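# Trace the printed band on the board with a pen block

## Task

Use the pen block to draw along the full length of the printed band on the board, keeping the centre line of the stroke on the band. Ink whose stroke centre lies off the band is penalised, and the nib marks the board anywhere the block is slid.

## Robot and tools

SETUP. Four Kinova Gen3 arms (arm1 to arm4) share one scene. Each has a five-fingered right hand. All positions are in a single scene frame in metres, with the origin on the floor and +z up. The base_link poses (x, y, z, quat_wxyz) are: arm1 (+1.460, +0.318, +0.805), (+0.135, +0.001, +0.000, -0.991); arm2 (-0.378, +1.399, +0.782), (+0.819, -0.002, -0.002, -0.574); arm3 (-1.399, -0.306, +0.772), (+0.974, +0.000, -0.005, +0.226); arm4 (+0.457, -1.501, +0.748), (+0.601, +0.003, -0.003, +0.799). Each base faces its own +x. The table tops under the arms are at z=+0.720. Each hand can reach roughly 1.06 m from its joint1 axis. Loose objects may sometimes get a small push from outside.

HAND GEOMETRY. The hand point sits 0.045 m in front of the palm. Its +z runs along the straightened fingers, +y comes out of the palm, and +x runs across the palm away from the thumb. Straight fingertips extend 0.06 to 0.07 m past the point along +z and sit 0.06 m behind it along -y. A rigid bracket on the little-finger side of the wrist can collide with things. The wrist camera looks at the hand point from the little-finger side.

TOOL move. Each arm gets its own optional object: arm1, arm2, arm3, arm4. Inside it you can give:
- joints: absolute targets, keyed by name. joint1_rad to joint7_rad are in radians. Ranges: joint1/3/5/7 -6.283 to 6.283; joint2 -2.249 to 2.249; joint4 -2.579 to 2.579; joint6 -2.099 to 2.099. The hand keys hand_little, hand_ring, hand_middle, hand_index, hand_thumb_bend and hand_thumb_turn run from -1 to 1 (+1 open or straight, -1 closed; thumb_turn -1 puts the thumb in front of the palm). hand_force_limit (-1 to 1) is a setting for the closing force, about 0 N at -1 up to 10 N at +1, or 15 N for the thumb. hand_speed (-0.96 to 1) is a setting with full speed from +0.48 upward. At the start the values are 0 and -0.8.
- target: one absolute hand pose of 7 numbers, [x, y, z, qw, qx, qy, qz], in the scene frame, in the same form as the printed hand line. The hand moves in a straight line toward it from its current hand_target. If target is used, joints may hold only the hand_ keys.
- speed: the top linear speed for target, 0.002 to 0.5 m/s, default 0.25. Rotation speed is capped at twice that value in rad/s.
- min_time_s: 0.1 to 8 s, the shortest duration for that arm's joint motions.
All motions in one call begin together. Target paths in one call finish together, and they end after at most 10 s. A call runs for no more than 15 s. cameras takes a list chosen from arm1_cam_wrist to arm4_cam_wrist, cam_high, cam_wide, or "all". Any unknown name makes the call invalid. A move with no arguments returns the full state of every arm plus all images.

OTHER TOOLS. wait {seconds: 0 to 10} lets the scene run without new commands. zoom_image {camera, region [x0, y0, x1, y1]} magnifies part of the latest image from that camera; pixels count from the top-left, and the region can be at most 504 by 504. show_instructions displays the reference image. finished_scene {scene: 1} ends the scene permanently, and the band must stay traced afterwards.

READING RESULTS. The move line names the arms that were commanded. An arm marked "as last shown" reads "not commanded", and its other lines are unchanged from before. hand is the reported hand pose, which can be off at long reach. hand_target is the pose the drive is currently holding. Status words: done (within 1 cm and 2 degrees, or for a joint its listed tolerance); off_target (stopped short of the target, possibly still pushing); time_out (the joint gave up and holds where it is); not_followed, "joint command not followed" or "pose unreachable" (a safety check held back the motion). hand_stopped_by lists six words in the order little, ring, middle, index, thumb_bend, thumb_turn, each one of moving, target, force, stalled or fault. The *_load_n values are fingertip forces in N, positive when the finger is pushed open. Joint velocities are in rad/s, and "within noise" means the arm is still. Joint torques and Flange force (measured along the end effector's own axes) show contact. MOTOR HOT, OVER-TEMPERATURE FAULT and limit_stop_at_motor_heat (resend that target) indicate overheating.

CAUTIONS. If a call is refused or a stop occurs, the later move, wait and finished_scene calls in that reply are skipped. Hands trail their paths and can overshoot the speed, especially when the arm is almost fully extended. Paths do not steer around obstacles or other arms. Under joint targets, the hand may take a wide swing. The Gen3 does not stop when it touches something and keeps pushing, so back away with a new command. A hard press between two robots fails the scene, and so does closing one hand's fingers on another robot's fingers. Exceeding the torque limits (joints 1 to 4: 104.5 N m; joints 5 to 7: 51.3 N m) or drifting more than 5 degrees from the plan triggers a 10 s torque fault. The wrist motors can only deliver about 28 N m. Holding loads, fully stretched poses and pushing into unreachable poses heat the motors. Avoid drops, slams, strong pushes on the board and excessive finger force. Close gently using hand_speed -0.94 or lower. Keep the pen block firmly gripped and inside the work area, because knocking anything out fails or ends the scene. Lower the nib onto the band only when you intend to draw, and lift it before any move that should leave no ink.

Each tool is called after "Emit:" as name(argument=value, ...) on one line, values as JSON.

Reference images:

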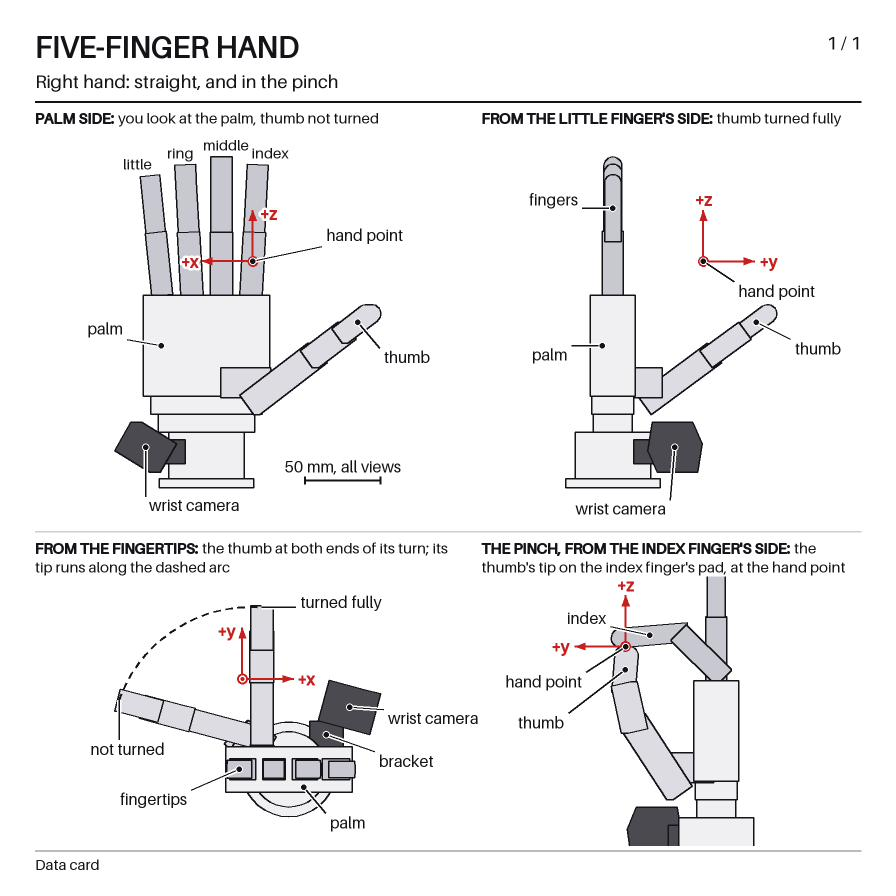

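## Session

Emit:
move()

Scene clock: 0.00 s.
Joint torques (N m): no reading
Flange force (N): no reading
Joint velocities: within noise
arm1.joint_positions: joint1_rad=-0.410 joint2_rad=-0.413 joint3_rad=+0.017 joint4_rad=+1.591 joint5_rad=+0.060 joint6_rad=+1.993 joint7_rad=-1.947 hand_little=+1.000 hand_ring=+1.000 hand_middle=+1.000 hand_index=+1.000 hand_thumb_turn=+1.000 hand_thumb_bend=+1.000 hand_force_limit=+0.000 hand_speed=-0.800
arm1.joint_status: not commanded
arm1.hand_stopped_by: target,target,target,target,target,target
arm1.little_load_n: 0.0
arm1.ring_load_n: 0.0
arm1.middle_load_n: 0.0
arm1.index_load_n: 0.0
arm1.thumb_bend_load_n: 0.0
arm1.thumb_turn_load_n: 0.0
arm1.hand: x=+1.3301 y=+0.2173 z=+1.2697 quat_wxyz=(+0.028, -0.991, -0.132, -0.002) (m; scene frame)
arm1.hand_target: x=+1.3301 y=+0.2173 z=+1.2697 quat_wxyz=(+0.028, -0.991, -0.132, -0.002) (m; scene frame)
arm1.hand_status: not commanded
arm2.joint_positions: joint1_rad=+0.146 joint2_rad=-0.539 joint3_rad=-0.031 joint4_rad=+1.486 joint5_rad=+0.057 joint6_rad=+1.848 joint7_rad=-1.586 hand_little=+1.000 hand_ring=+1.000 hand_middle=+1.000 hand_index=+1.000 hand_thumb_turn=+1.000 hand_thumb_bend=+1.000 hand_force_limit=+0.000 hand_speed=-0.800
arm2.joint_status: not commanded
arm2.hand_stopped_by: target,target,target,target,target,target
arm2.little_load_n: 0.5
arm2.ring_load_n: 0.0
arm2.middle_load_n: 0.0
arm2.index_load_n: 0.0
arm2.thumb_bend_load_n: 0.0
arm2.thumb_turn_load_n: 0.0
arm2.hand: x=-0.3183 y=+1.2321 z=+1.3171 quat_wxyz=(-0.118, -0.626, -0.759, +0.134) (m; scene frame)
arm2.hand_target: x=-0.3183 y=+1.2321 z=+1.3171 quat_wxyz=(-0.118, -0.626, -0.759, +0.134) (m; scene frame)
arm2.hand_status: not commanded
arm3.joint_positions: joint1_rad=-0.179 joint2_rad=-0.297 joint3_rad=+0.010 joint4_rad=+1.523 joint5_rad=-0.100 joint6_rad=+1.937 joint7_rad=-2.295 hand_little=+1.000 hand_ring=+1.000 hand_middle=+1.000 hand_index=+1.000 hand_thumb_turn=+1.000 hand_thumb_bend=+1.000 hand_force_limit=+0.000 hand_speed=-0.800
arm3.joint_status: not commanded
arm3.hand_stopped_by: target,target,target,target,target,target
arm3.little_load_n: 0.0
arm3.ring_load_n: 0.0
arm3.middle_load_n: 0.0
arm3.index_load_n: 0.0
arm3.thumb_bend_load_n: 0.0
arm3.thumb_turn_load_n: 0.0
arm3.hand: x=-1.2376 y=-0.1485 z=+1.2475 quat_wxyz=(+0.034, -0.032, -0.998, -0.032) (m; scene frame)
arm3.hand_target: x=-1.2376 y=-0.1485 z=+1.2475 quat_wxyz=(+0.034, -0.032, -0.998, -0.032) (m; scene frame)
arm3.hand_status: not commanded
arm4.joint_positions: joint1_rad=-0.217 joint2_rad=-0.282 joint3_rad=-0.090 joint4_rad=+1.511 joint5_rad=-0.105 joint6_rad=+1.972 joint7_rad=-1.552 hand_little=+1.000 hand_ring=+1.000 hand_middle=+1.000 hand_index=+1.000 hand_thumb_turn=+1.000 hand_thumb_bend=+1.000 hand_force_limit=+0.000 hand_speed=-0.800
arm4.joint_status: not commanded
arm4.hand_stopped_by: target,target,target,target,target,target
arm4.little_load_n: 0.0
arm4.ring_load_n: 0.5
arm4.middle_load_n: 0.0
arm4.index_load_n: 0.0
arm4.thumb_bend_load_n: 0.0
arm4.thumb_turn_load_n: 0.0
arm4.hand: x=+0.2945 y=-1.3899 z=+1.2256 quat_wxyz=(+0.043, +0.893, -0.448, +0.007) (m; scene frame)
arm4.hand_target: x=+0.2945 y=-1.3899 z=+1.2256 quat_wxyz=(+0.043, +0.893, -0.448, +0.007) (m; scene frame)
arm4.hand_status: not commanded
pictures: arm1_cam_wrist, arm2_cam_wrist, arm3_cam_wrist, arm4_cam_wrist, cam_high, cam_wide

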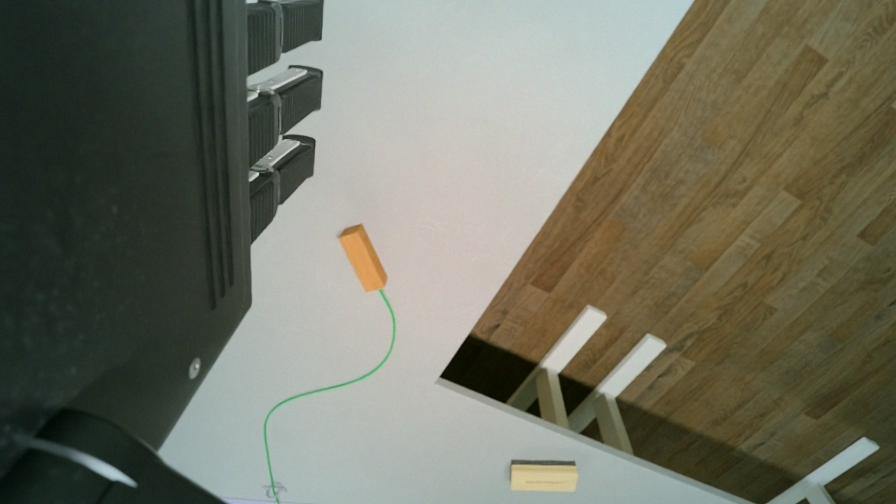

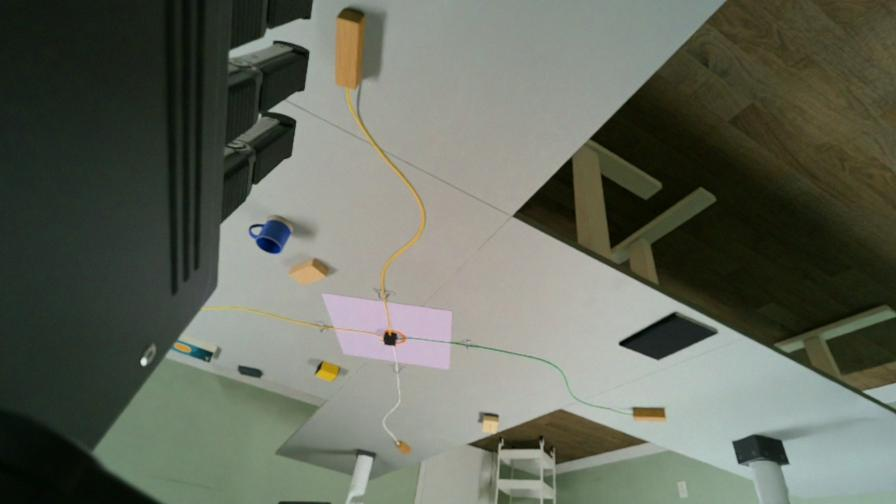

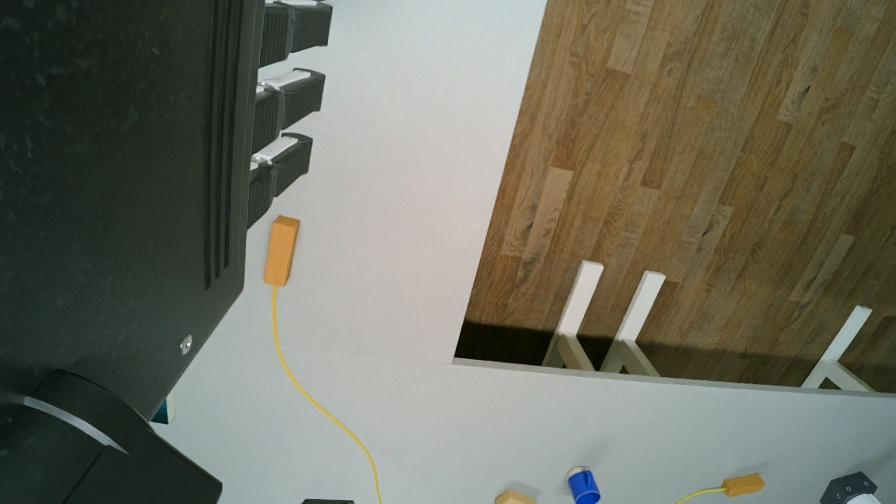

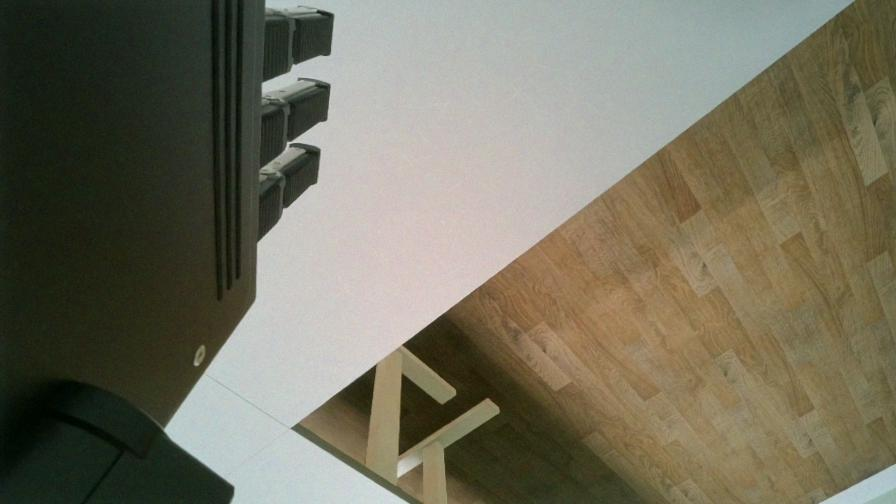

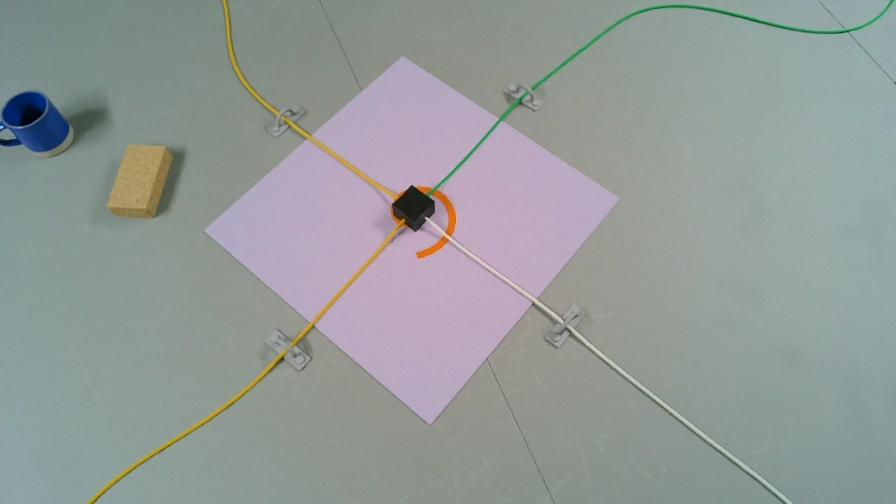

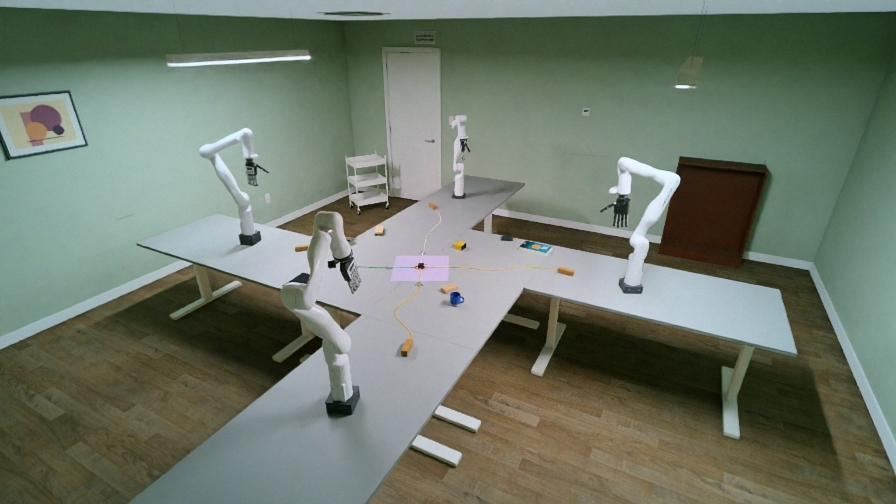

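Emit:
zoom_image(camera="cam_high", region=[200, 40, 640, 440])

Emit:
zoom_image(camera="cam_high", region=[370, 170, 480, 280])

Emit:
zoom_image(camera="cam_wide", region=[280, 180, 620, 380])

Scaled by 1.145 from the camera's image (finer frame: 1280x720).

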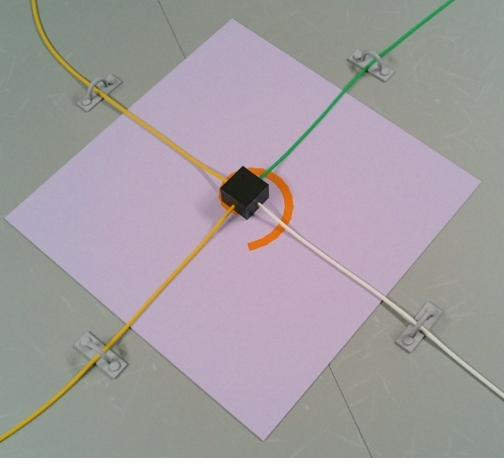

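Scaled by 4.582 from the camera's image (finer frame: 1280x720).

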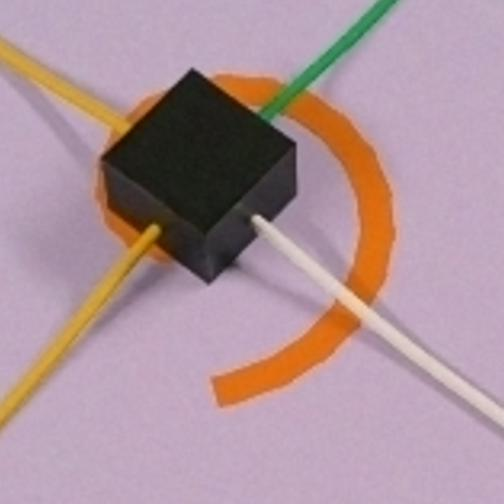

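Scaled by 1.482 from the camera's image (finer frame: 1280x720).

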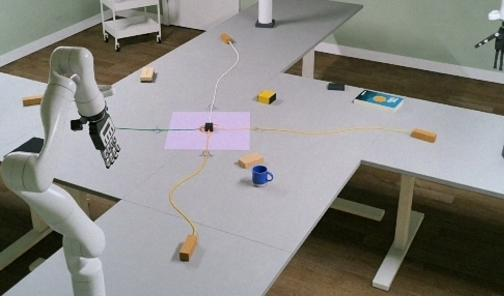

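Emit:
zoom_image(camera="cam_wide", region=[180, 160, 480, 260])

Emit:
zoom_image(camera="cam_wide", region=[260, 220, 660, 440])

Emit:
zoom_image(camera="arm2_cam_wrist", region=[180, 180, 500, 480])

Scaled by 1.680 from the camera's image (finer frame: 1280x720).

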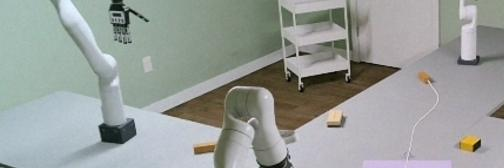

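Scaled by 1.260 from the camera's image (finer frame: 1280x720).

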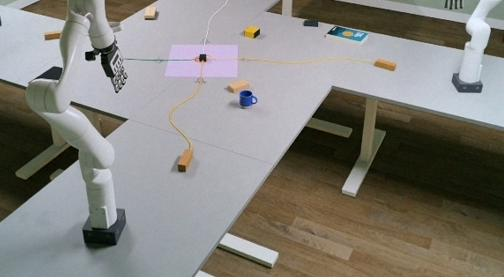

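Scaled by 1.575 from the camera's image (finer frame: 1280x720).

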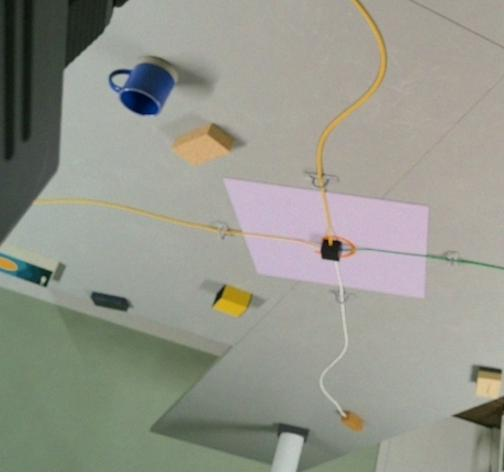

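Emit:
move(arm1={"target": [0.901, 0.277, 0.97, 0, 0.6293, 0.7771, 0], "speed": 0.25}, arm2={"target": [-0.529, 0.859, 0.97, 0, -0.1305, 0.9914, 0], "speed": 0.25}, arm3={"target": [-0.852, -0.415, 0.97, 0, -0.7771, 0.6293, 0], "speed": 0.25}, arm4={"target": [0.61, -1.01, 1.05, 0, 0.989, 0.1478, 0], "speed": 0.25}, cameras=["all"])

Scene clock: 15.10 s.
Joint torques (N m): arm1=[0.57 -21.3 2.32 -7.33 0.41 -0.05 -0.31] | arm2=[0.11 -21.5 2.98 -7.93 0.31 0.49 0.01] | arm3=[0.3 -20.96 1.96 -8.7 0.04 0.34 -0.27] | arm4=[0.3 -22.43 2.84 -9.25 0.01 0.4 -0.13]
Flange force (N): arm1=[-0.8 1.6 -1.0] | arm2=[-4.0 6.3 3.3] | arm3=[-4.5 10.1 3.2] | arm4=[-1.6 1.6 6.1]
move: arm1 done; arm2 done; arm3 done; arm4 done
Joint velocities: within noise
arm1.joint_positions: joint1_rad=+0.031 joint2_rad=+0.882 joint3_rad=+0.405 joint4_rad=+0.960 joint5_rad=-0.317 joint6_rad=+1.351 joint7_rad=+0.307 hand_little=+1.000 hand_ring=+1.000 hand_middle=+1.000 hand_index=+1.000 hand_thumb_turn=+1.000 hand_thumb_bend=+1.000 hand_force_limit=+0.000 hand_speed=-0.800
arm1.joint_status: not commanded
arm1.hand_stopped_by: target,target,target,target,target,target
arm1.little_load_n: 0.0
arm1.ring_load_n: 0.0
arm1.middle_load_n: 0.0
arm1.index_load_n: 0.0
arm1.thumb_bend_load_n: 0.0
arm1.thumb_turn_load_n: 0.0
arm1.hand: x=+0.9010 y=+0.2770 z=+0.9700 quat_wxyz=(+0.000, -0.629, -0.777, +0.000)
arm1.hand_target: x=+0.9010 y=+0.2770 z=+0.9700 quat_wxyz=(+0.000, -0.629, -0.777, +0.000)
arm1.hand_status: done (0.000 m and 0.0 deg from the pose sent, 0.527 m and 86.8 deg at the start)
arm2.joint_positions: joint1_rad=+0.358 joint2_rad=+0.919 joint3_rad=+0.594 joint4_rad=+0.882 joint5_rad=-0.461 joint6_rad=+1.452 joint7_rad=+0.721 hand_little=+1.000 hand_ring=+1.000 hand_middle=+1.000 hand_index=+1.000 hand_thumb_turn=+1.000 hand_thumb_bend=+1.000 hand_force_limit=+0.000 hand_speed=-0.800
arm2.joint_status: not commanded
arm2.hand_stopped_by: target,target,target,target,target,target
arm2.little_load_n: 0.0
arm2.ring_load_n: 0.0
arm2.middle_load_n: 0.5
arm2.index_load_n: 0.0
arm2.thumb_bend_load_n: 0.0
arm2.thumb_turn_load_n: 0.0
arm2.hand: x=-0.5290 y=+0.8590 z=+0.9700 quat_wxyz=(+0.000, +0.131, -0.991, +0.000)
arm2.hand_target: x=-0.5290 y=+0.8590 z=+0.9700 quat_wxyz=(+0.000, +0.131, -0.991, +0.000)
arm2.hand_status: done (0.000 m and 0.0 deg from the pose sent, 0.551 m and 95.7 deg at the start)
arm3.joint_positions: joint1_rad=+0.481 joint2_rad=+0.878 joint3_rad=+0.363 joint4_rad=+0.866 joint5_rad=-0.276 joint6_rad=+1.445 joint7_rad=+0.512 hand_little=+1.000 hand_ring=+1.000 hand_middle=+1.000 hand_index=+1.000 hand_thumb_turn=+1.000 hand_thumb_bend=+1.000 hand_force_limit=+0.000 hand_speed=-0.800
arm3.joint_status: not commanded
arm3.hand_stopped_by: target,target,target,target,target,target
arm3.little_load_n: 0.0
arm3.ring_load_n: 0.0
arm3.middle_load_n: 0.0
arm3.index_load_n: 0.0
arm3.thumb_bend_load_n: -0.5
arm3.thumb_turn_load_n: 0.0
arm3.hand: x=-0.8520 y=-0.4150 z=+0.9700 quat_wxyz=(+0.000, +0.777, -0.629, +0.000)
arm3.hand_target: x=-0.8520 y=-0.4150 z=+0.9700 quat_wxyz=(+0.000, +0.777, -0.629, +0.000)
arm3.hand_status: done (0.000 m and 0.0 deg from the pose sent, 0.545 m and 105.8 deg at the start)
arm4.joint_positions: joint1_rad=+0.385 joint2_rad=+0.718 joint3_rad=+0.352 joint4_rad=+0.835 joint5_rad=-0.225 joint6_rad=+1.626 joint7_rad=+0.660 hand_little=+1.000 hand_ring=+1.000 hand_middle=+1.000 hand_index=+1.000 hand_thumb_turn=+1.000 hand_thumb_bend=+1.000 hand_force_limit=+0.000 hand_speed=-0.800
arm4.joint_status: not commanded
arm4.hand_stopped_by: target,target,target,target,target,target
arm4.little_load_n: 0.0
arm4.ring_load_n: 0.0
arm4.middle_load_n: 0.0
arm4.index_load_n: 0.0
arm4.thumb_bend_load_n: -0.5
arm4.thumb_turn_load_n: 0.0
arm4.hand: x=+0.6100 y=-1.0100 z=+1.0500 quat_wxyz=(+0.000, +0.989, +0.148, +0.000)
arm4.hand_target: x=+0.6100 y=-1.0100 z=+1.0500 quat_wxyz=(+0.000, +0.989, +0.148, +0.000)
arm4.hand_status: done (0.000 m and 0.0 deg from the pose sent, 0.524 m and 70.5 deg at the start)
pictures: arm1_cam_wrist, arm2_cam_wrist, arm3_cam_wrist, arm4_cam_wrist, cam_high, cam_wide

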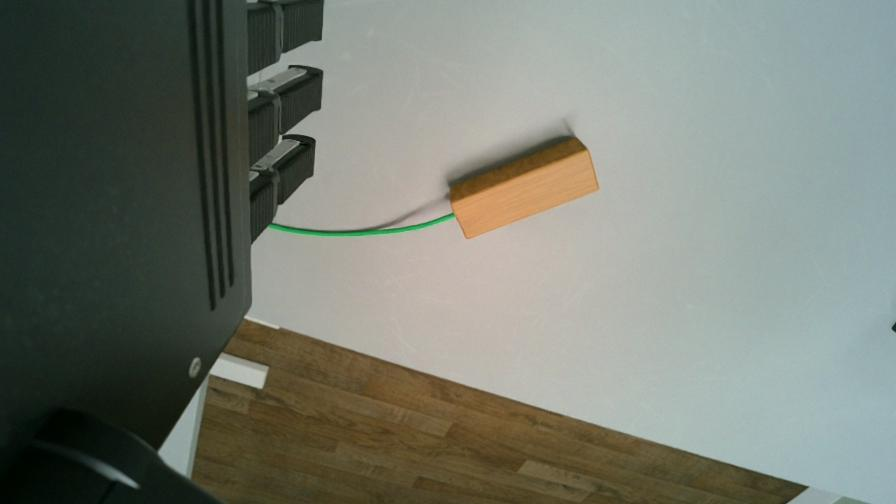

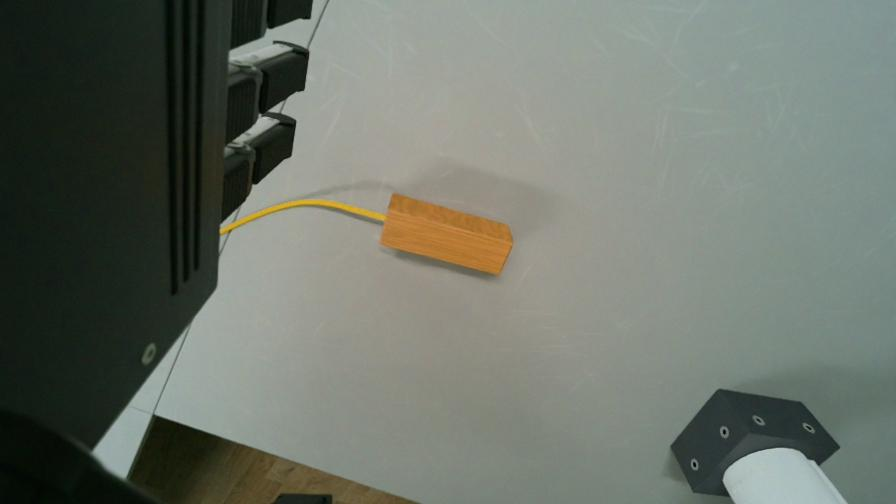

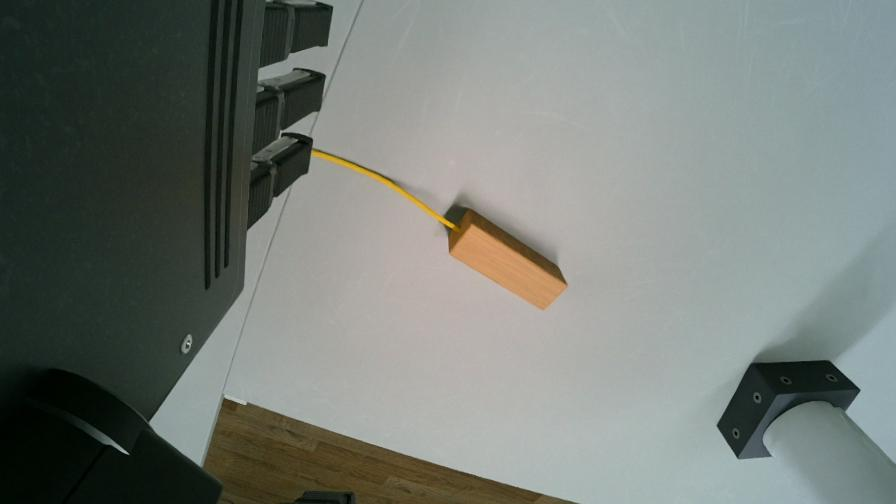

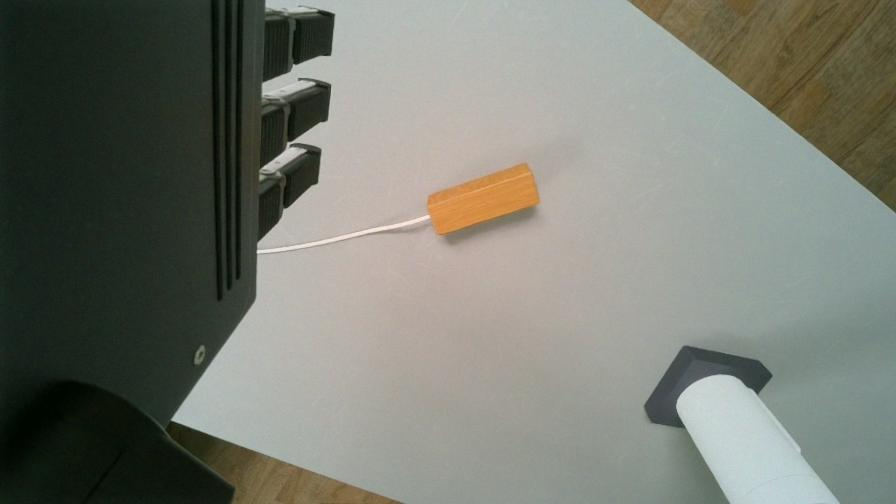

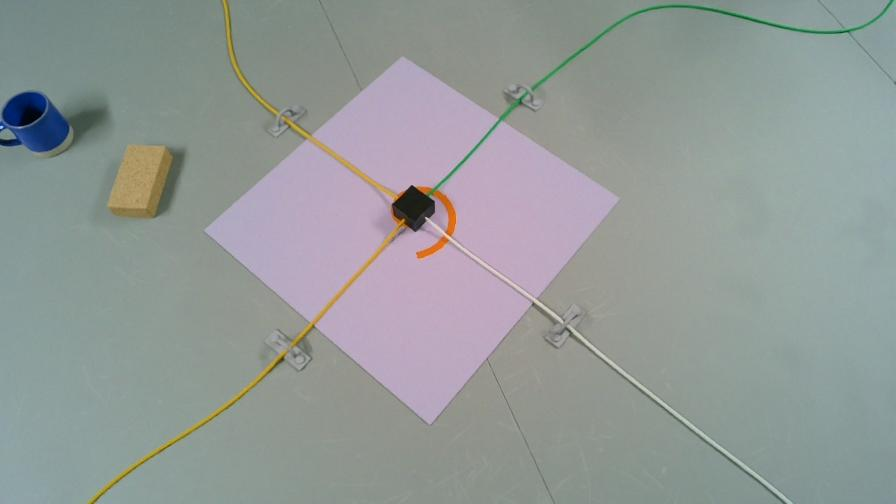

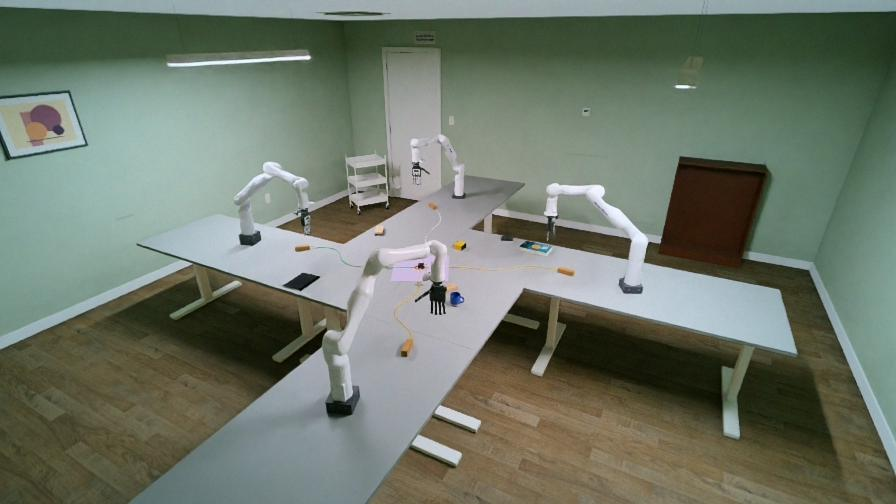

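Emit:
move(arm1={"target": [0.9655, 0.2148, 0.87, 0, 0.342, 0.9397, 0], "speed": 0.2}, arm2={"target": [-0.3972, 0.9072, 0.87, 0, -0.1478, 0.989, 0], "speed": 0.2}, arm3={"target": [-0.9298, -0.3285, 0.87, 0, -0.6626, 0.749, 0], "speed": 0.2}, arm4={"target": [0.5028, -1.0948, 0.87, 0, 0.8949, 0.4462, 0], "speed": 0.2}, cameras=["arm1_cam_wrist", "arm2_cam_wrist", "arm3_cam_wrist", "arm4_cam_wrist"])

Scene clock: 21.23 s.
Joint torques (N m): arm1=[0.62 -19.92 1.68 -6.34 0.36 0 -0.27] | arm2=[0.22 -19.15 3.46 -6.83 0.35 0.47 -0.01] | arm3=[0.25 -17.52 2.48 -7.32 0.05 0.33 -0.27] | arm4=[0.39 -18.55 2.15 -7.57 -0.02 0.43 -0.08]
Flange force (N): arm1=[-1.2 0.3 -1.4] | arm2=[-2.0 4.3 1.8] | arm3=[0.1 7.1 0.7] | arm4=[-1.6 0.2 6.3]
move: arm1 done; arm2 done; arm3 done; arm4 done
Joint velocities: within noise
arm1.joint_positions: joint1_rad=-0.124 joint2_rad=+0.847 joint3_rad=+0.229 joint4_rad=+1.347 joint5_rad=-0.208 joint6_rad=+0.969 joint7_rad=+0.750 hand_little=+1.000 hand_ring=+1.000 hand_middle=+1.000 hand_index=+1.000 hand_thumb_turn=+1.000 hand_thumb_bend=+1.000 hand_force_limit=+0.000 hand_speed=-0.800
arm1.joint_status: not commanded
arm1.hand_stopped_by: target,target,target,target,target,target
arm1.little_load_n: 0.0
arm1.ring_load_n: 0.0
arm1.middle_load_n: 0.0
arm1.index_load_n: 0.0
arm1.thumb_bend_load_n: 0.0
arm1.thumb_turn_load_n: 0.0
arm1.hand: x=+0.9655 y=+0.2148 z=+0.8700 quat_wxyz=(+0.000, -0.342, -0.940, +0.000)
arm1.hand_target: x=+0.9655 y=+0.2148 z=+0.8700 quat_wxyz=(+0.000, -0.342, -0.940, +0.000)
arm1.hand_status: done (0.000 m and 0.0 deg from the pose sent, 0.134 m and 38.0 deg at the start)
arm2.joint_positions: joint1_rad=+0.060 joint2_rad=+0.858 joint3_rad=+0.566 joint4_rad=+1.379 joint5_rad=-0.484 joint6_rad=+1.050 joint7_rad=+0.661 hand_little=+1.000 hand_ring=+1.000 hand_middle=+1.000 hand_index=+1.000 hand_thumb_turn=+1.000 hand_thumb_bend=+1.000 hand_force_limit=+0.000 hand_speed=-0.800
arm2.joint_status: not commanded
arm2.hand_stopped_by: target,target,target,target,target,target
arm2.little_load_n: 0.0
arm2.ring_load_n: 0.0
arm2.middle_load_n: 0.0
arm2.index_load_n: 0.0
arm2.thumb_bend_load_n: 0.0
arm2.thumb_turn_load_n: 0.0
arm2.hand: x=-0.3972 y=+0.9072 z=+0.8700 quat_wxyz=(+0.000, +0.148, -0.989, +0.000)
arm2.hand_target: x=-0.3972 y=+0.9072 z=+0.8700 quat_wxyz=(+0.000, +0.148, -0.989, +0.000)
arm2.hand_status: done (0.000 m and 0.0 deg from the pose sent, 0.172 m and 2.0 deg at the start)
arm3.joint_positions: joint1_rad=+0.278 joint2_rad=+0.759 joint3_rad=+0.421 joint4_rad=+1.490 joint5_rad=-0.342 joint6_rad=+0.976 joint7_rad=+0.214 hand_little=+1.000 hand_ring=+1.000 hand_middle=+1.000 hand_index=+1.000 hand_thumb_turn=+1.000 hand_thumb_bend=+1.000 hand_force_limit=+0.000 hand_speed=-0.800
arm3.joint_status: not commanded
arm3.hand_stopped_by: target,target,target,target,target,target
arm3.little_load_n: 0.0
arm3.ring_load_n: 0.0
arm3.middle_load_n: 0.0
arm3.index_load_n: 0.0
arm3.thumb_bend_load_n: 0.0
arm3.thumb_turn_load_n: -0.5
arm3.hand: x=-0.9298 y=-0.3285 z=+0.8700 quat_wxyz=(+0.000, +0.663, -0.749, +0.000)
arm3.hand_target: x=-0.9298 y=-0.3285 z=+0.8700 quat_wxyz=(+0.000, +0.663, -0.749, +0.000)
arm3.hand_status: done (0.000 m and 0.0 deg from the pose sent, 0.153 m and 19.0 deg at the start)
arm4.joint_positions: joint1_rad=+0.149 joint2_rad=+0.576 joint3_rad=+0.168 joint4_rad=+1.690 joint5_rad=-0.116 joint6_rad=+0.894 joint7_rad=+1.009 hand_little=+1.000 hand_ring=+1.000 hand_middle=+1.000 hand_index=+1.000 hand_thumb_turn=+1.000 hand_thumb_bend=+1.000 hand_force_limit=+0.000 hand_speed=-0.800
arm4.joint_status: not commanded
arm4.hand_stopped_by: target,target,target,target,target,target
arm4.little_load_n: 0.0
arm4.ring_load_n: 0.0
arm4.middle_load_n: 0.0
arm4.index_load_n: 0.0
arm4.thumb_bend_load_n: 0.0
arm4.thumb_turn_load_n: 0.0
arm4.hand: x=+0.5028 y=-1.0948 z=+0.8700 quat_wxyz=(+0.000, +0.895, +0.446, +0.000)
arm4.hand_target: x=+0.5028 y=-1.0948 z=+0.8700 quat_wxyz=(+0.000, +0.895, +0.446, +0.000)
arm4.hand_status: done (0.000 m and 0.0 deg from the pose sent, 0.226 m and 36.0 deg at the start)

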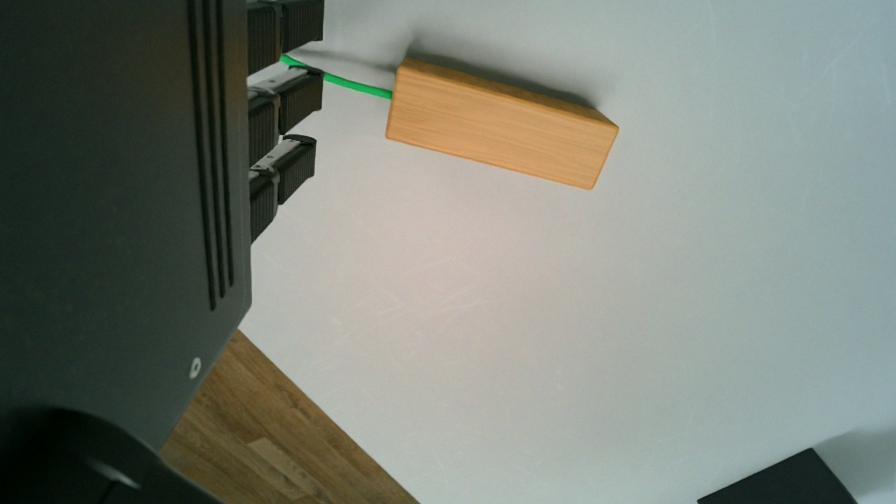

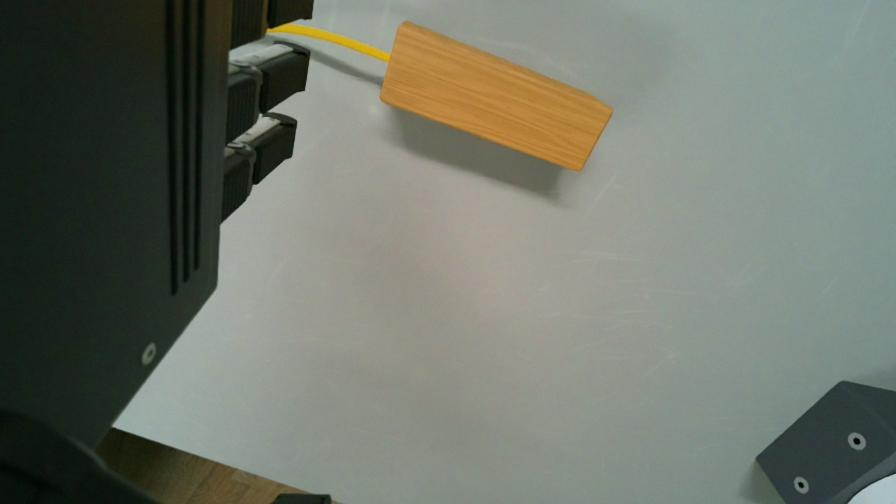

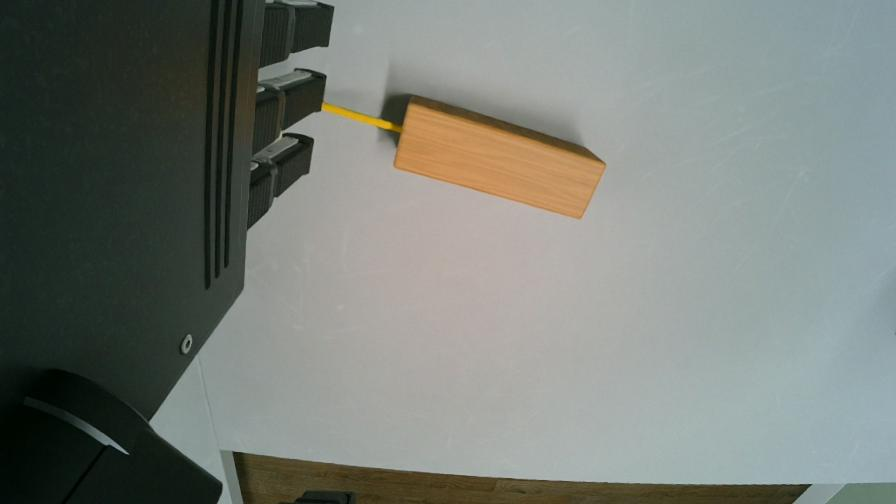

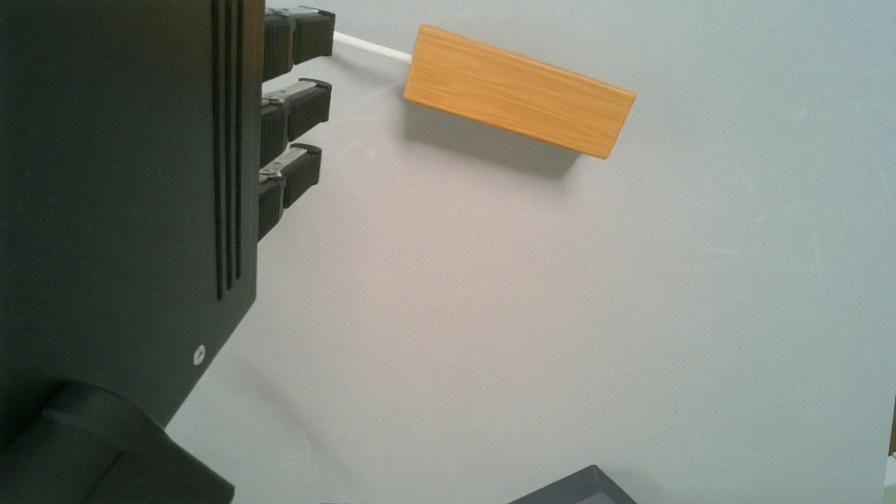

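Emit:
move(arm1={"target": [0.9665, 0.217, 0.835, 0, 0.342, 0.9397, 0], "speed": 0.1}, arm2={"target": [-0.413, 0.9159, 0.835, 0, -0.1478, 0.989, 0], "speed": 0.1}, arm3={"target": [-0.9456, -0.313, 0.835, 0, -0.6626, 0.749, 0], "speed": 0.1}, arm4={"target": [0.5246, -1.0774, 0.835, 0, 0.8949, 0.4462, 0], "speed": 0.1}, cameras=["arm1_cam_wrist", "arm2_cam_wrist", "arm3_cam_wrist", "arm4_cam_wrist"])

Emit:
zoom_image(camera="arm1_cam_wrist", region=[230, 0, 480, 240])

Emit:
zoom_image(camera="arm2_cam_wrist", region=[230, 0, 480, 240])

Emit:
zoom_image(camera="arm3_cam_wrist", region=[230, 0, 480, 240])

Emit:
zoom_image(camera="arm4_cam_wrist", region=[230, 0, 480, 240])

Scene clock: 25.50 s.
Joint torques (N m): arm1=[0.62 -20.17 1.59 -6.03 0.46 0 -0.22] | arm2=[0.24 -19.28 3.4 -6.4 0.36 0.55 0.03] | arm3=[0.34 -17.25 2.46 -6.72 0.02 0.32 -0.28] | arm4=[0.37 -19.63 2.26 -7.24 0.04 0.4 -0.14]
Flange force (N): arm1=[-1.4 0.3 -1.4] | arm2=[-2.2 4.1 1.7] | arm3=[0.1 6.7 0.2] | arm4=[-1.8 0.5 6.1]
move: arm1 done; arm2 done; arm3 done; arm4 done
Joint velocities: within noise
arm1.joint_positions: joint1_rad=-0.115 joint2_rad=+0.895 joint3_rad=+0.218 joint4_rad=+1.377 joint5_rad=-0.218 joint6_rad=+0.892 joint7_rad=+0.762 hand_little=+1.000 hand_ring=+1.000 hand_middle=+1.000 hand_index=+1.000 hand_thumb_turn=+1.000 hand_thumb_bend=+1.000 hand_force_limit=+0.000 hand_speed=-0.800
arm1.joint_status: not commanded
arm1.hand_stopped_by: target,target,target,target,target,target
arm1.little_load_n: 0.0
arm1.ring_load_n: 0.0
arm1.middle_load_n: 0.0
arm1.index_load_n: 0.0
arm1.thumb_bend_load_n: 0.0
arm1.thumb_turn_load_n: 0.0
arm1.hand: x=+0.9665 y=+0.2170 z=+0.8350 quat_wxyz=(+0.000, -0.342, -0.940, +0.000)
arm1.hand_target: x=+0.9665 y=+0.2170 z=+0.8350 quat_wxyz=(+0.000, -0.342, -0.940, +0.000)
arm1.hand_status: done (0.000 m and 0.0 deg from the pose sent, 0.035 m and 0.0 deg at the start)
arm2.joint_positions: joint1_rad=+0.094 joint2_rad=+0.891 joint3_rad=+0.541 joint4_rad=+1.440 joint5_rad=-0.509 joint6_rad=+0.958 joint7_rad=+0.716 hand_little=+1.000 hand_ring=+1.000 hand_middle=+1.000 hand_index=+1.000 hand_thumb_turn=+1.000 hand_thumb_bend=+1.000 hand_force_limit=+0.000 hand_speed=-0.800
arm2.joint_status: not commanded
arm2.hand_stopped_by: target,target,target,target,target,target
arm2.little_load_n: 0.0
arm2.ring_load_n: 0.0
arm2.middle_load_n: 0.0
arm2.index_load_n: 0.0
arm2.thumb_bend_load_n: 0.0
arm2.thumb_turn_load_n: 0.0
arm2.hand: x=-0.4130 y=+0.9159 z=+0.8350 quat_wxyz=(+0.000, +0.148, -0.989, +0.000)
arm2.hand_target: x=-0.4130 y=+0.9159 z=+0.8350 quat_wxyz=(+0.000, +0.148, -0.989, +0.000)
arm2.hand_status: done (0.000 m and 0.0 deg from the pose sent, 0.039 m and 0.0 deg at the start)
arm3.joint_positions: joint1_rad=+0.253 joint2_rad=+0.778 joint3_rad=+0.399 joint4_rad=+1.589 joint5_rad=-0.366 joint6_rad=+0.859 joint7_rad=+0.215 hand_little=+1.000 hand_ring=+1.000 hand_middle=+1.000 hand_index=+1.000 hand_thumb_turn=+1.000 hand_thumb_bend=+1.000 hand_force_limit=+0.000 hand_speed=-0.800
arm3.joint_status: not commanded
arm3.hand_stopped_by: target,target,target,target,target,target
arm3.little_load_n: 0.0
arm3.ring_load_n: 0.0
arm3.middle_load_n: 0.0
arm3.index_load_n: 0.0
arm3.thumb_bend_load_n: 0.0
arm3.thumb_turn_load_n: 0.0
arm3.hand: x=-0.9456 y=-0.3130 z=+0.8350 quat_wxyz=(+0.000, +0.663, -0.749, +0.000)
arm3.hand_target: x=-0.9456 y=-0.3130 z=+0.8350 quat_wxyz=(+0.000, +0.663, -0.749, +0.000)
arm3.hand_status: done (0.000 m and 0.0 deg from the pose sent, 0.041 m and 0.0 deg at the start)
arm4.joint_positions: joint1_rad=+0.205 joint2_rad=+0.664 joint3_rad=+0.158 joint4_rad=+1.660 joint5_rad=-0.129 joint6_rad=+0.837 joint7_rad=+1.063 hand_little=+1.000 hand_ring=+1.000 hand_middle=+1.000 hand_index=+1.000 hand_thumb_turn=+1.000 hand_thumb_bend=+1.000 hand_force_limit=+0.000 hand_speed=-0.800
arm4.joint_status: not commanded
arm4.hand_stopped_by: target,target,target,target,target,target
arm4.little_load_n: 0.0
arm4.ring_load_n: 0.0
arm4.middle_load_n: 0.0
arm4.index_load_n: 0.0
arm4.thumb_bend_load_n: 0.0
arm4.thumb_turn_load_n: 0.0
arm4.hand: x=+0.5246 y=-1.0774 z=+0.8350 quat_wxyz=(+0.000, +0.895, +0.446, +0.000)
arm4.hand_target: x=+0.5246 y=-1.0774 z=+0.8350 quat_wxyz=(+0.000, +0.895, +0.446, +0.000)
arm4.hand_status: done (0.000 m and 0.0 deg from the pose sent, 0.045 m and 0.0 deg at the start)

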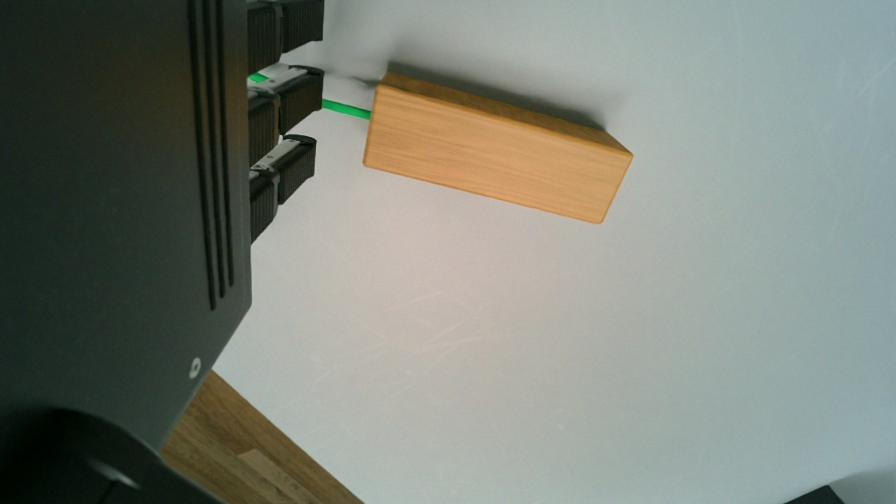

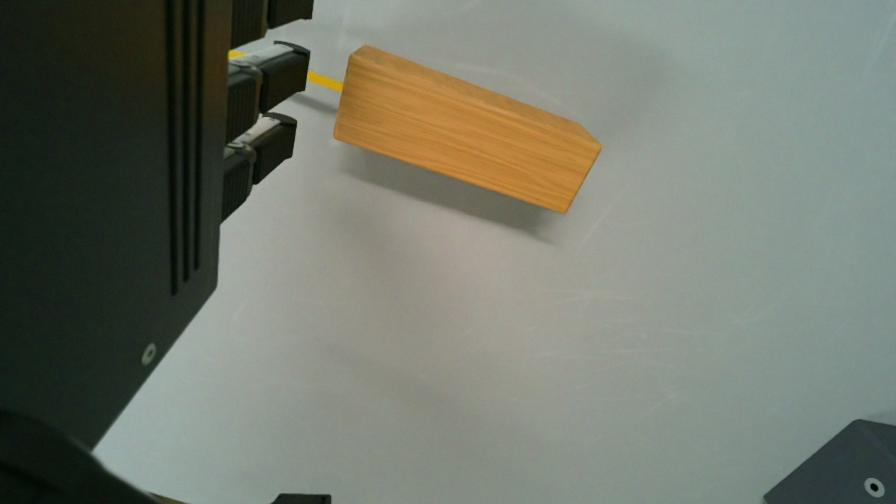

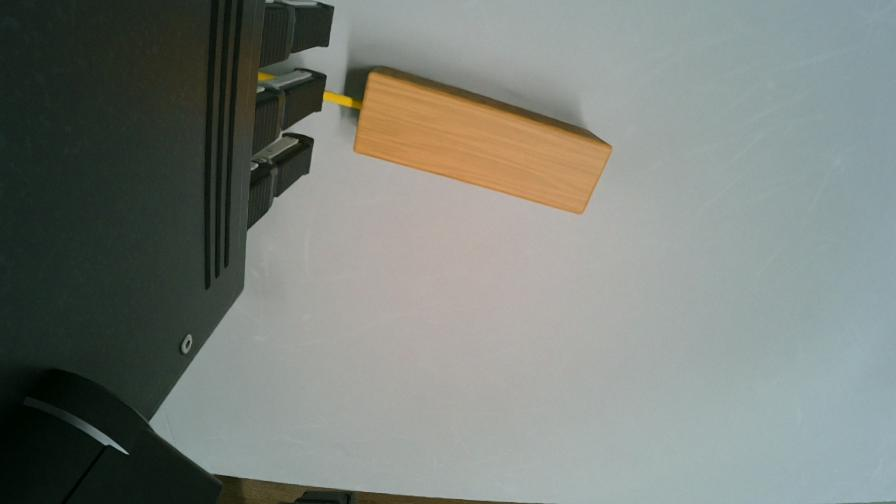

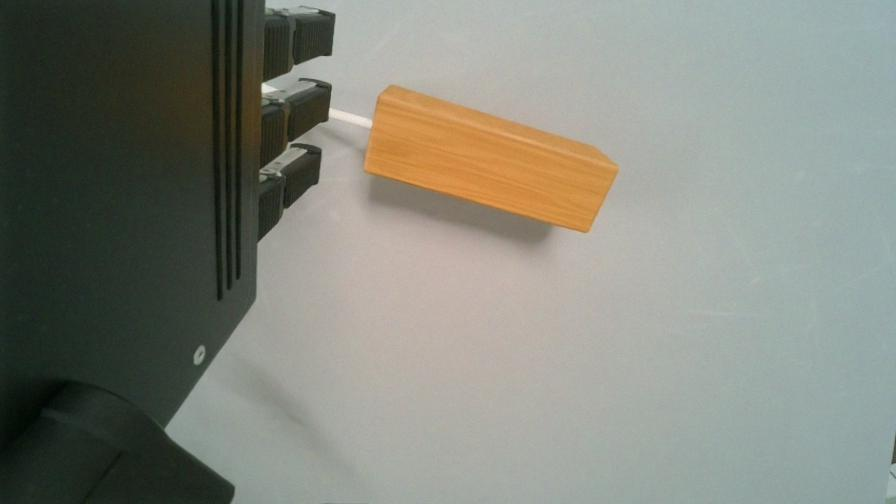

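Scaled by 2.016 from the camera's image (finer frame: 1280x720).

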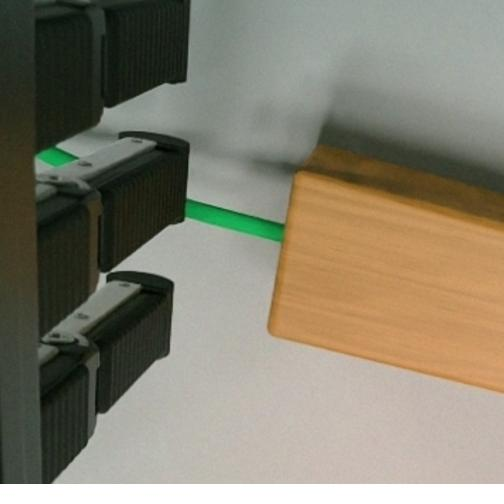

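Scaled by 2.016 from the camera's image (finer frame: 1280x720).

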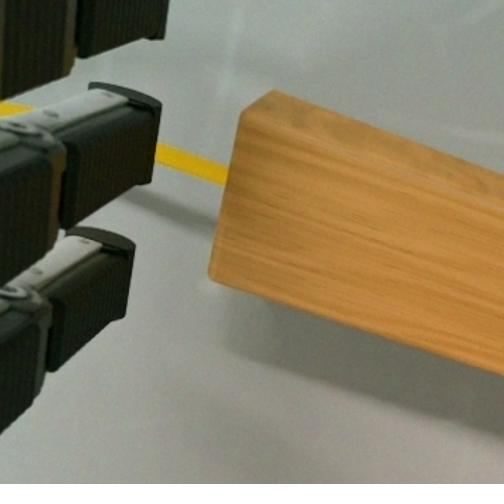

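Scaled by 2.016 from the camera's image (finer frame: 1280x720).

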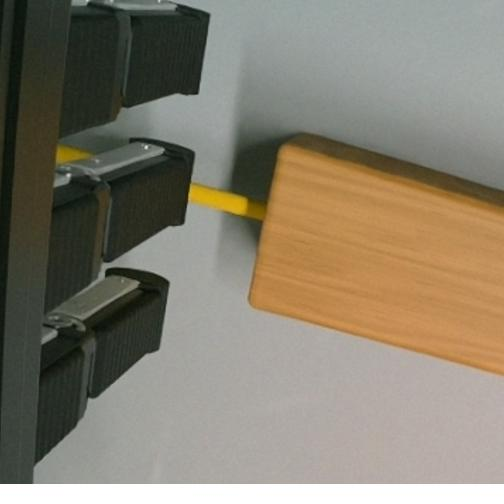

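Scaled by 2.016 from the camera's image (finer frame: 1280x720).

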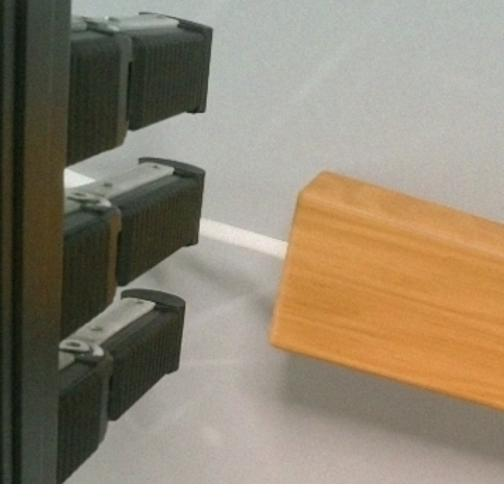

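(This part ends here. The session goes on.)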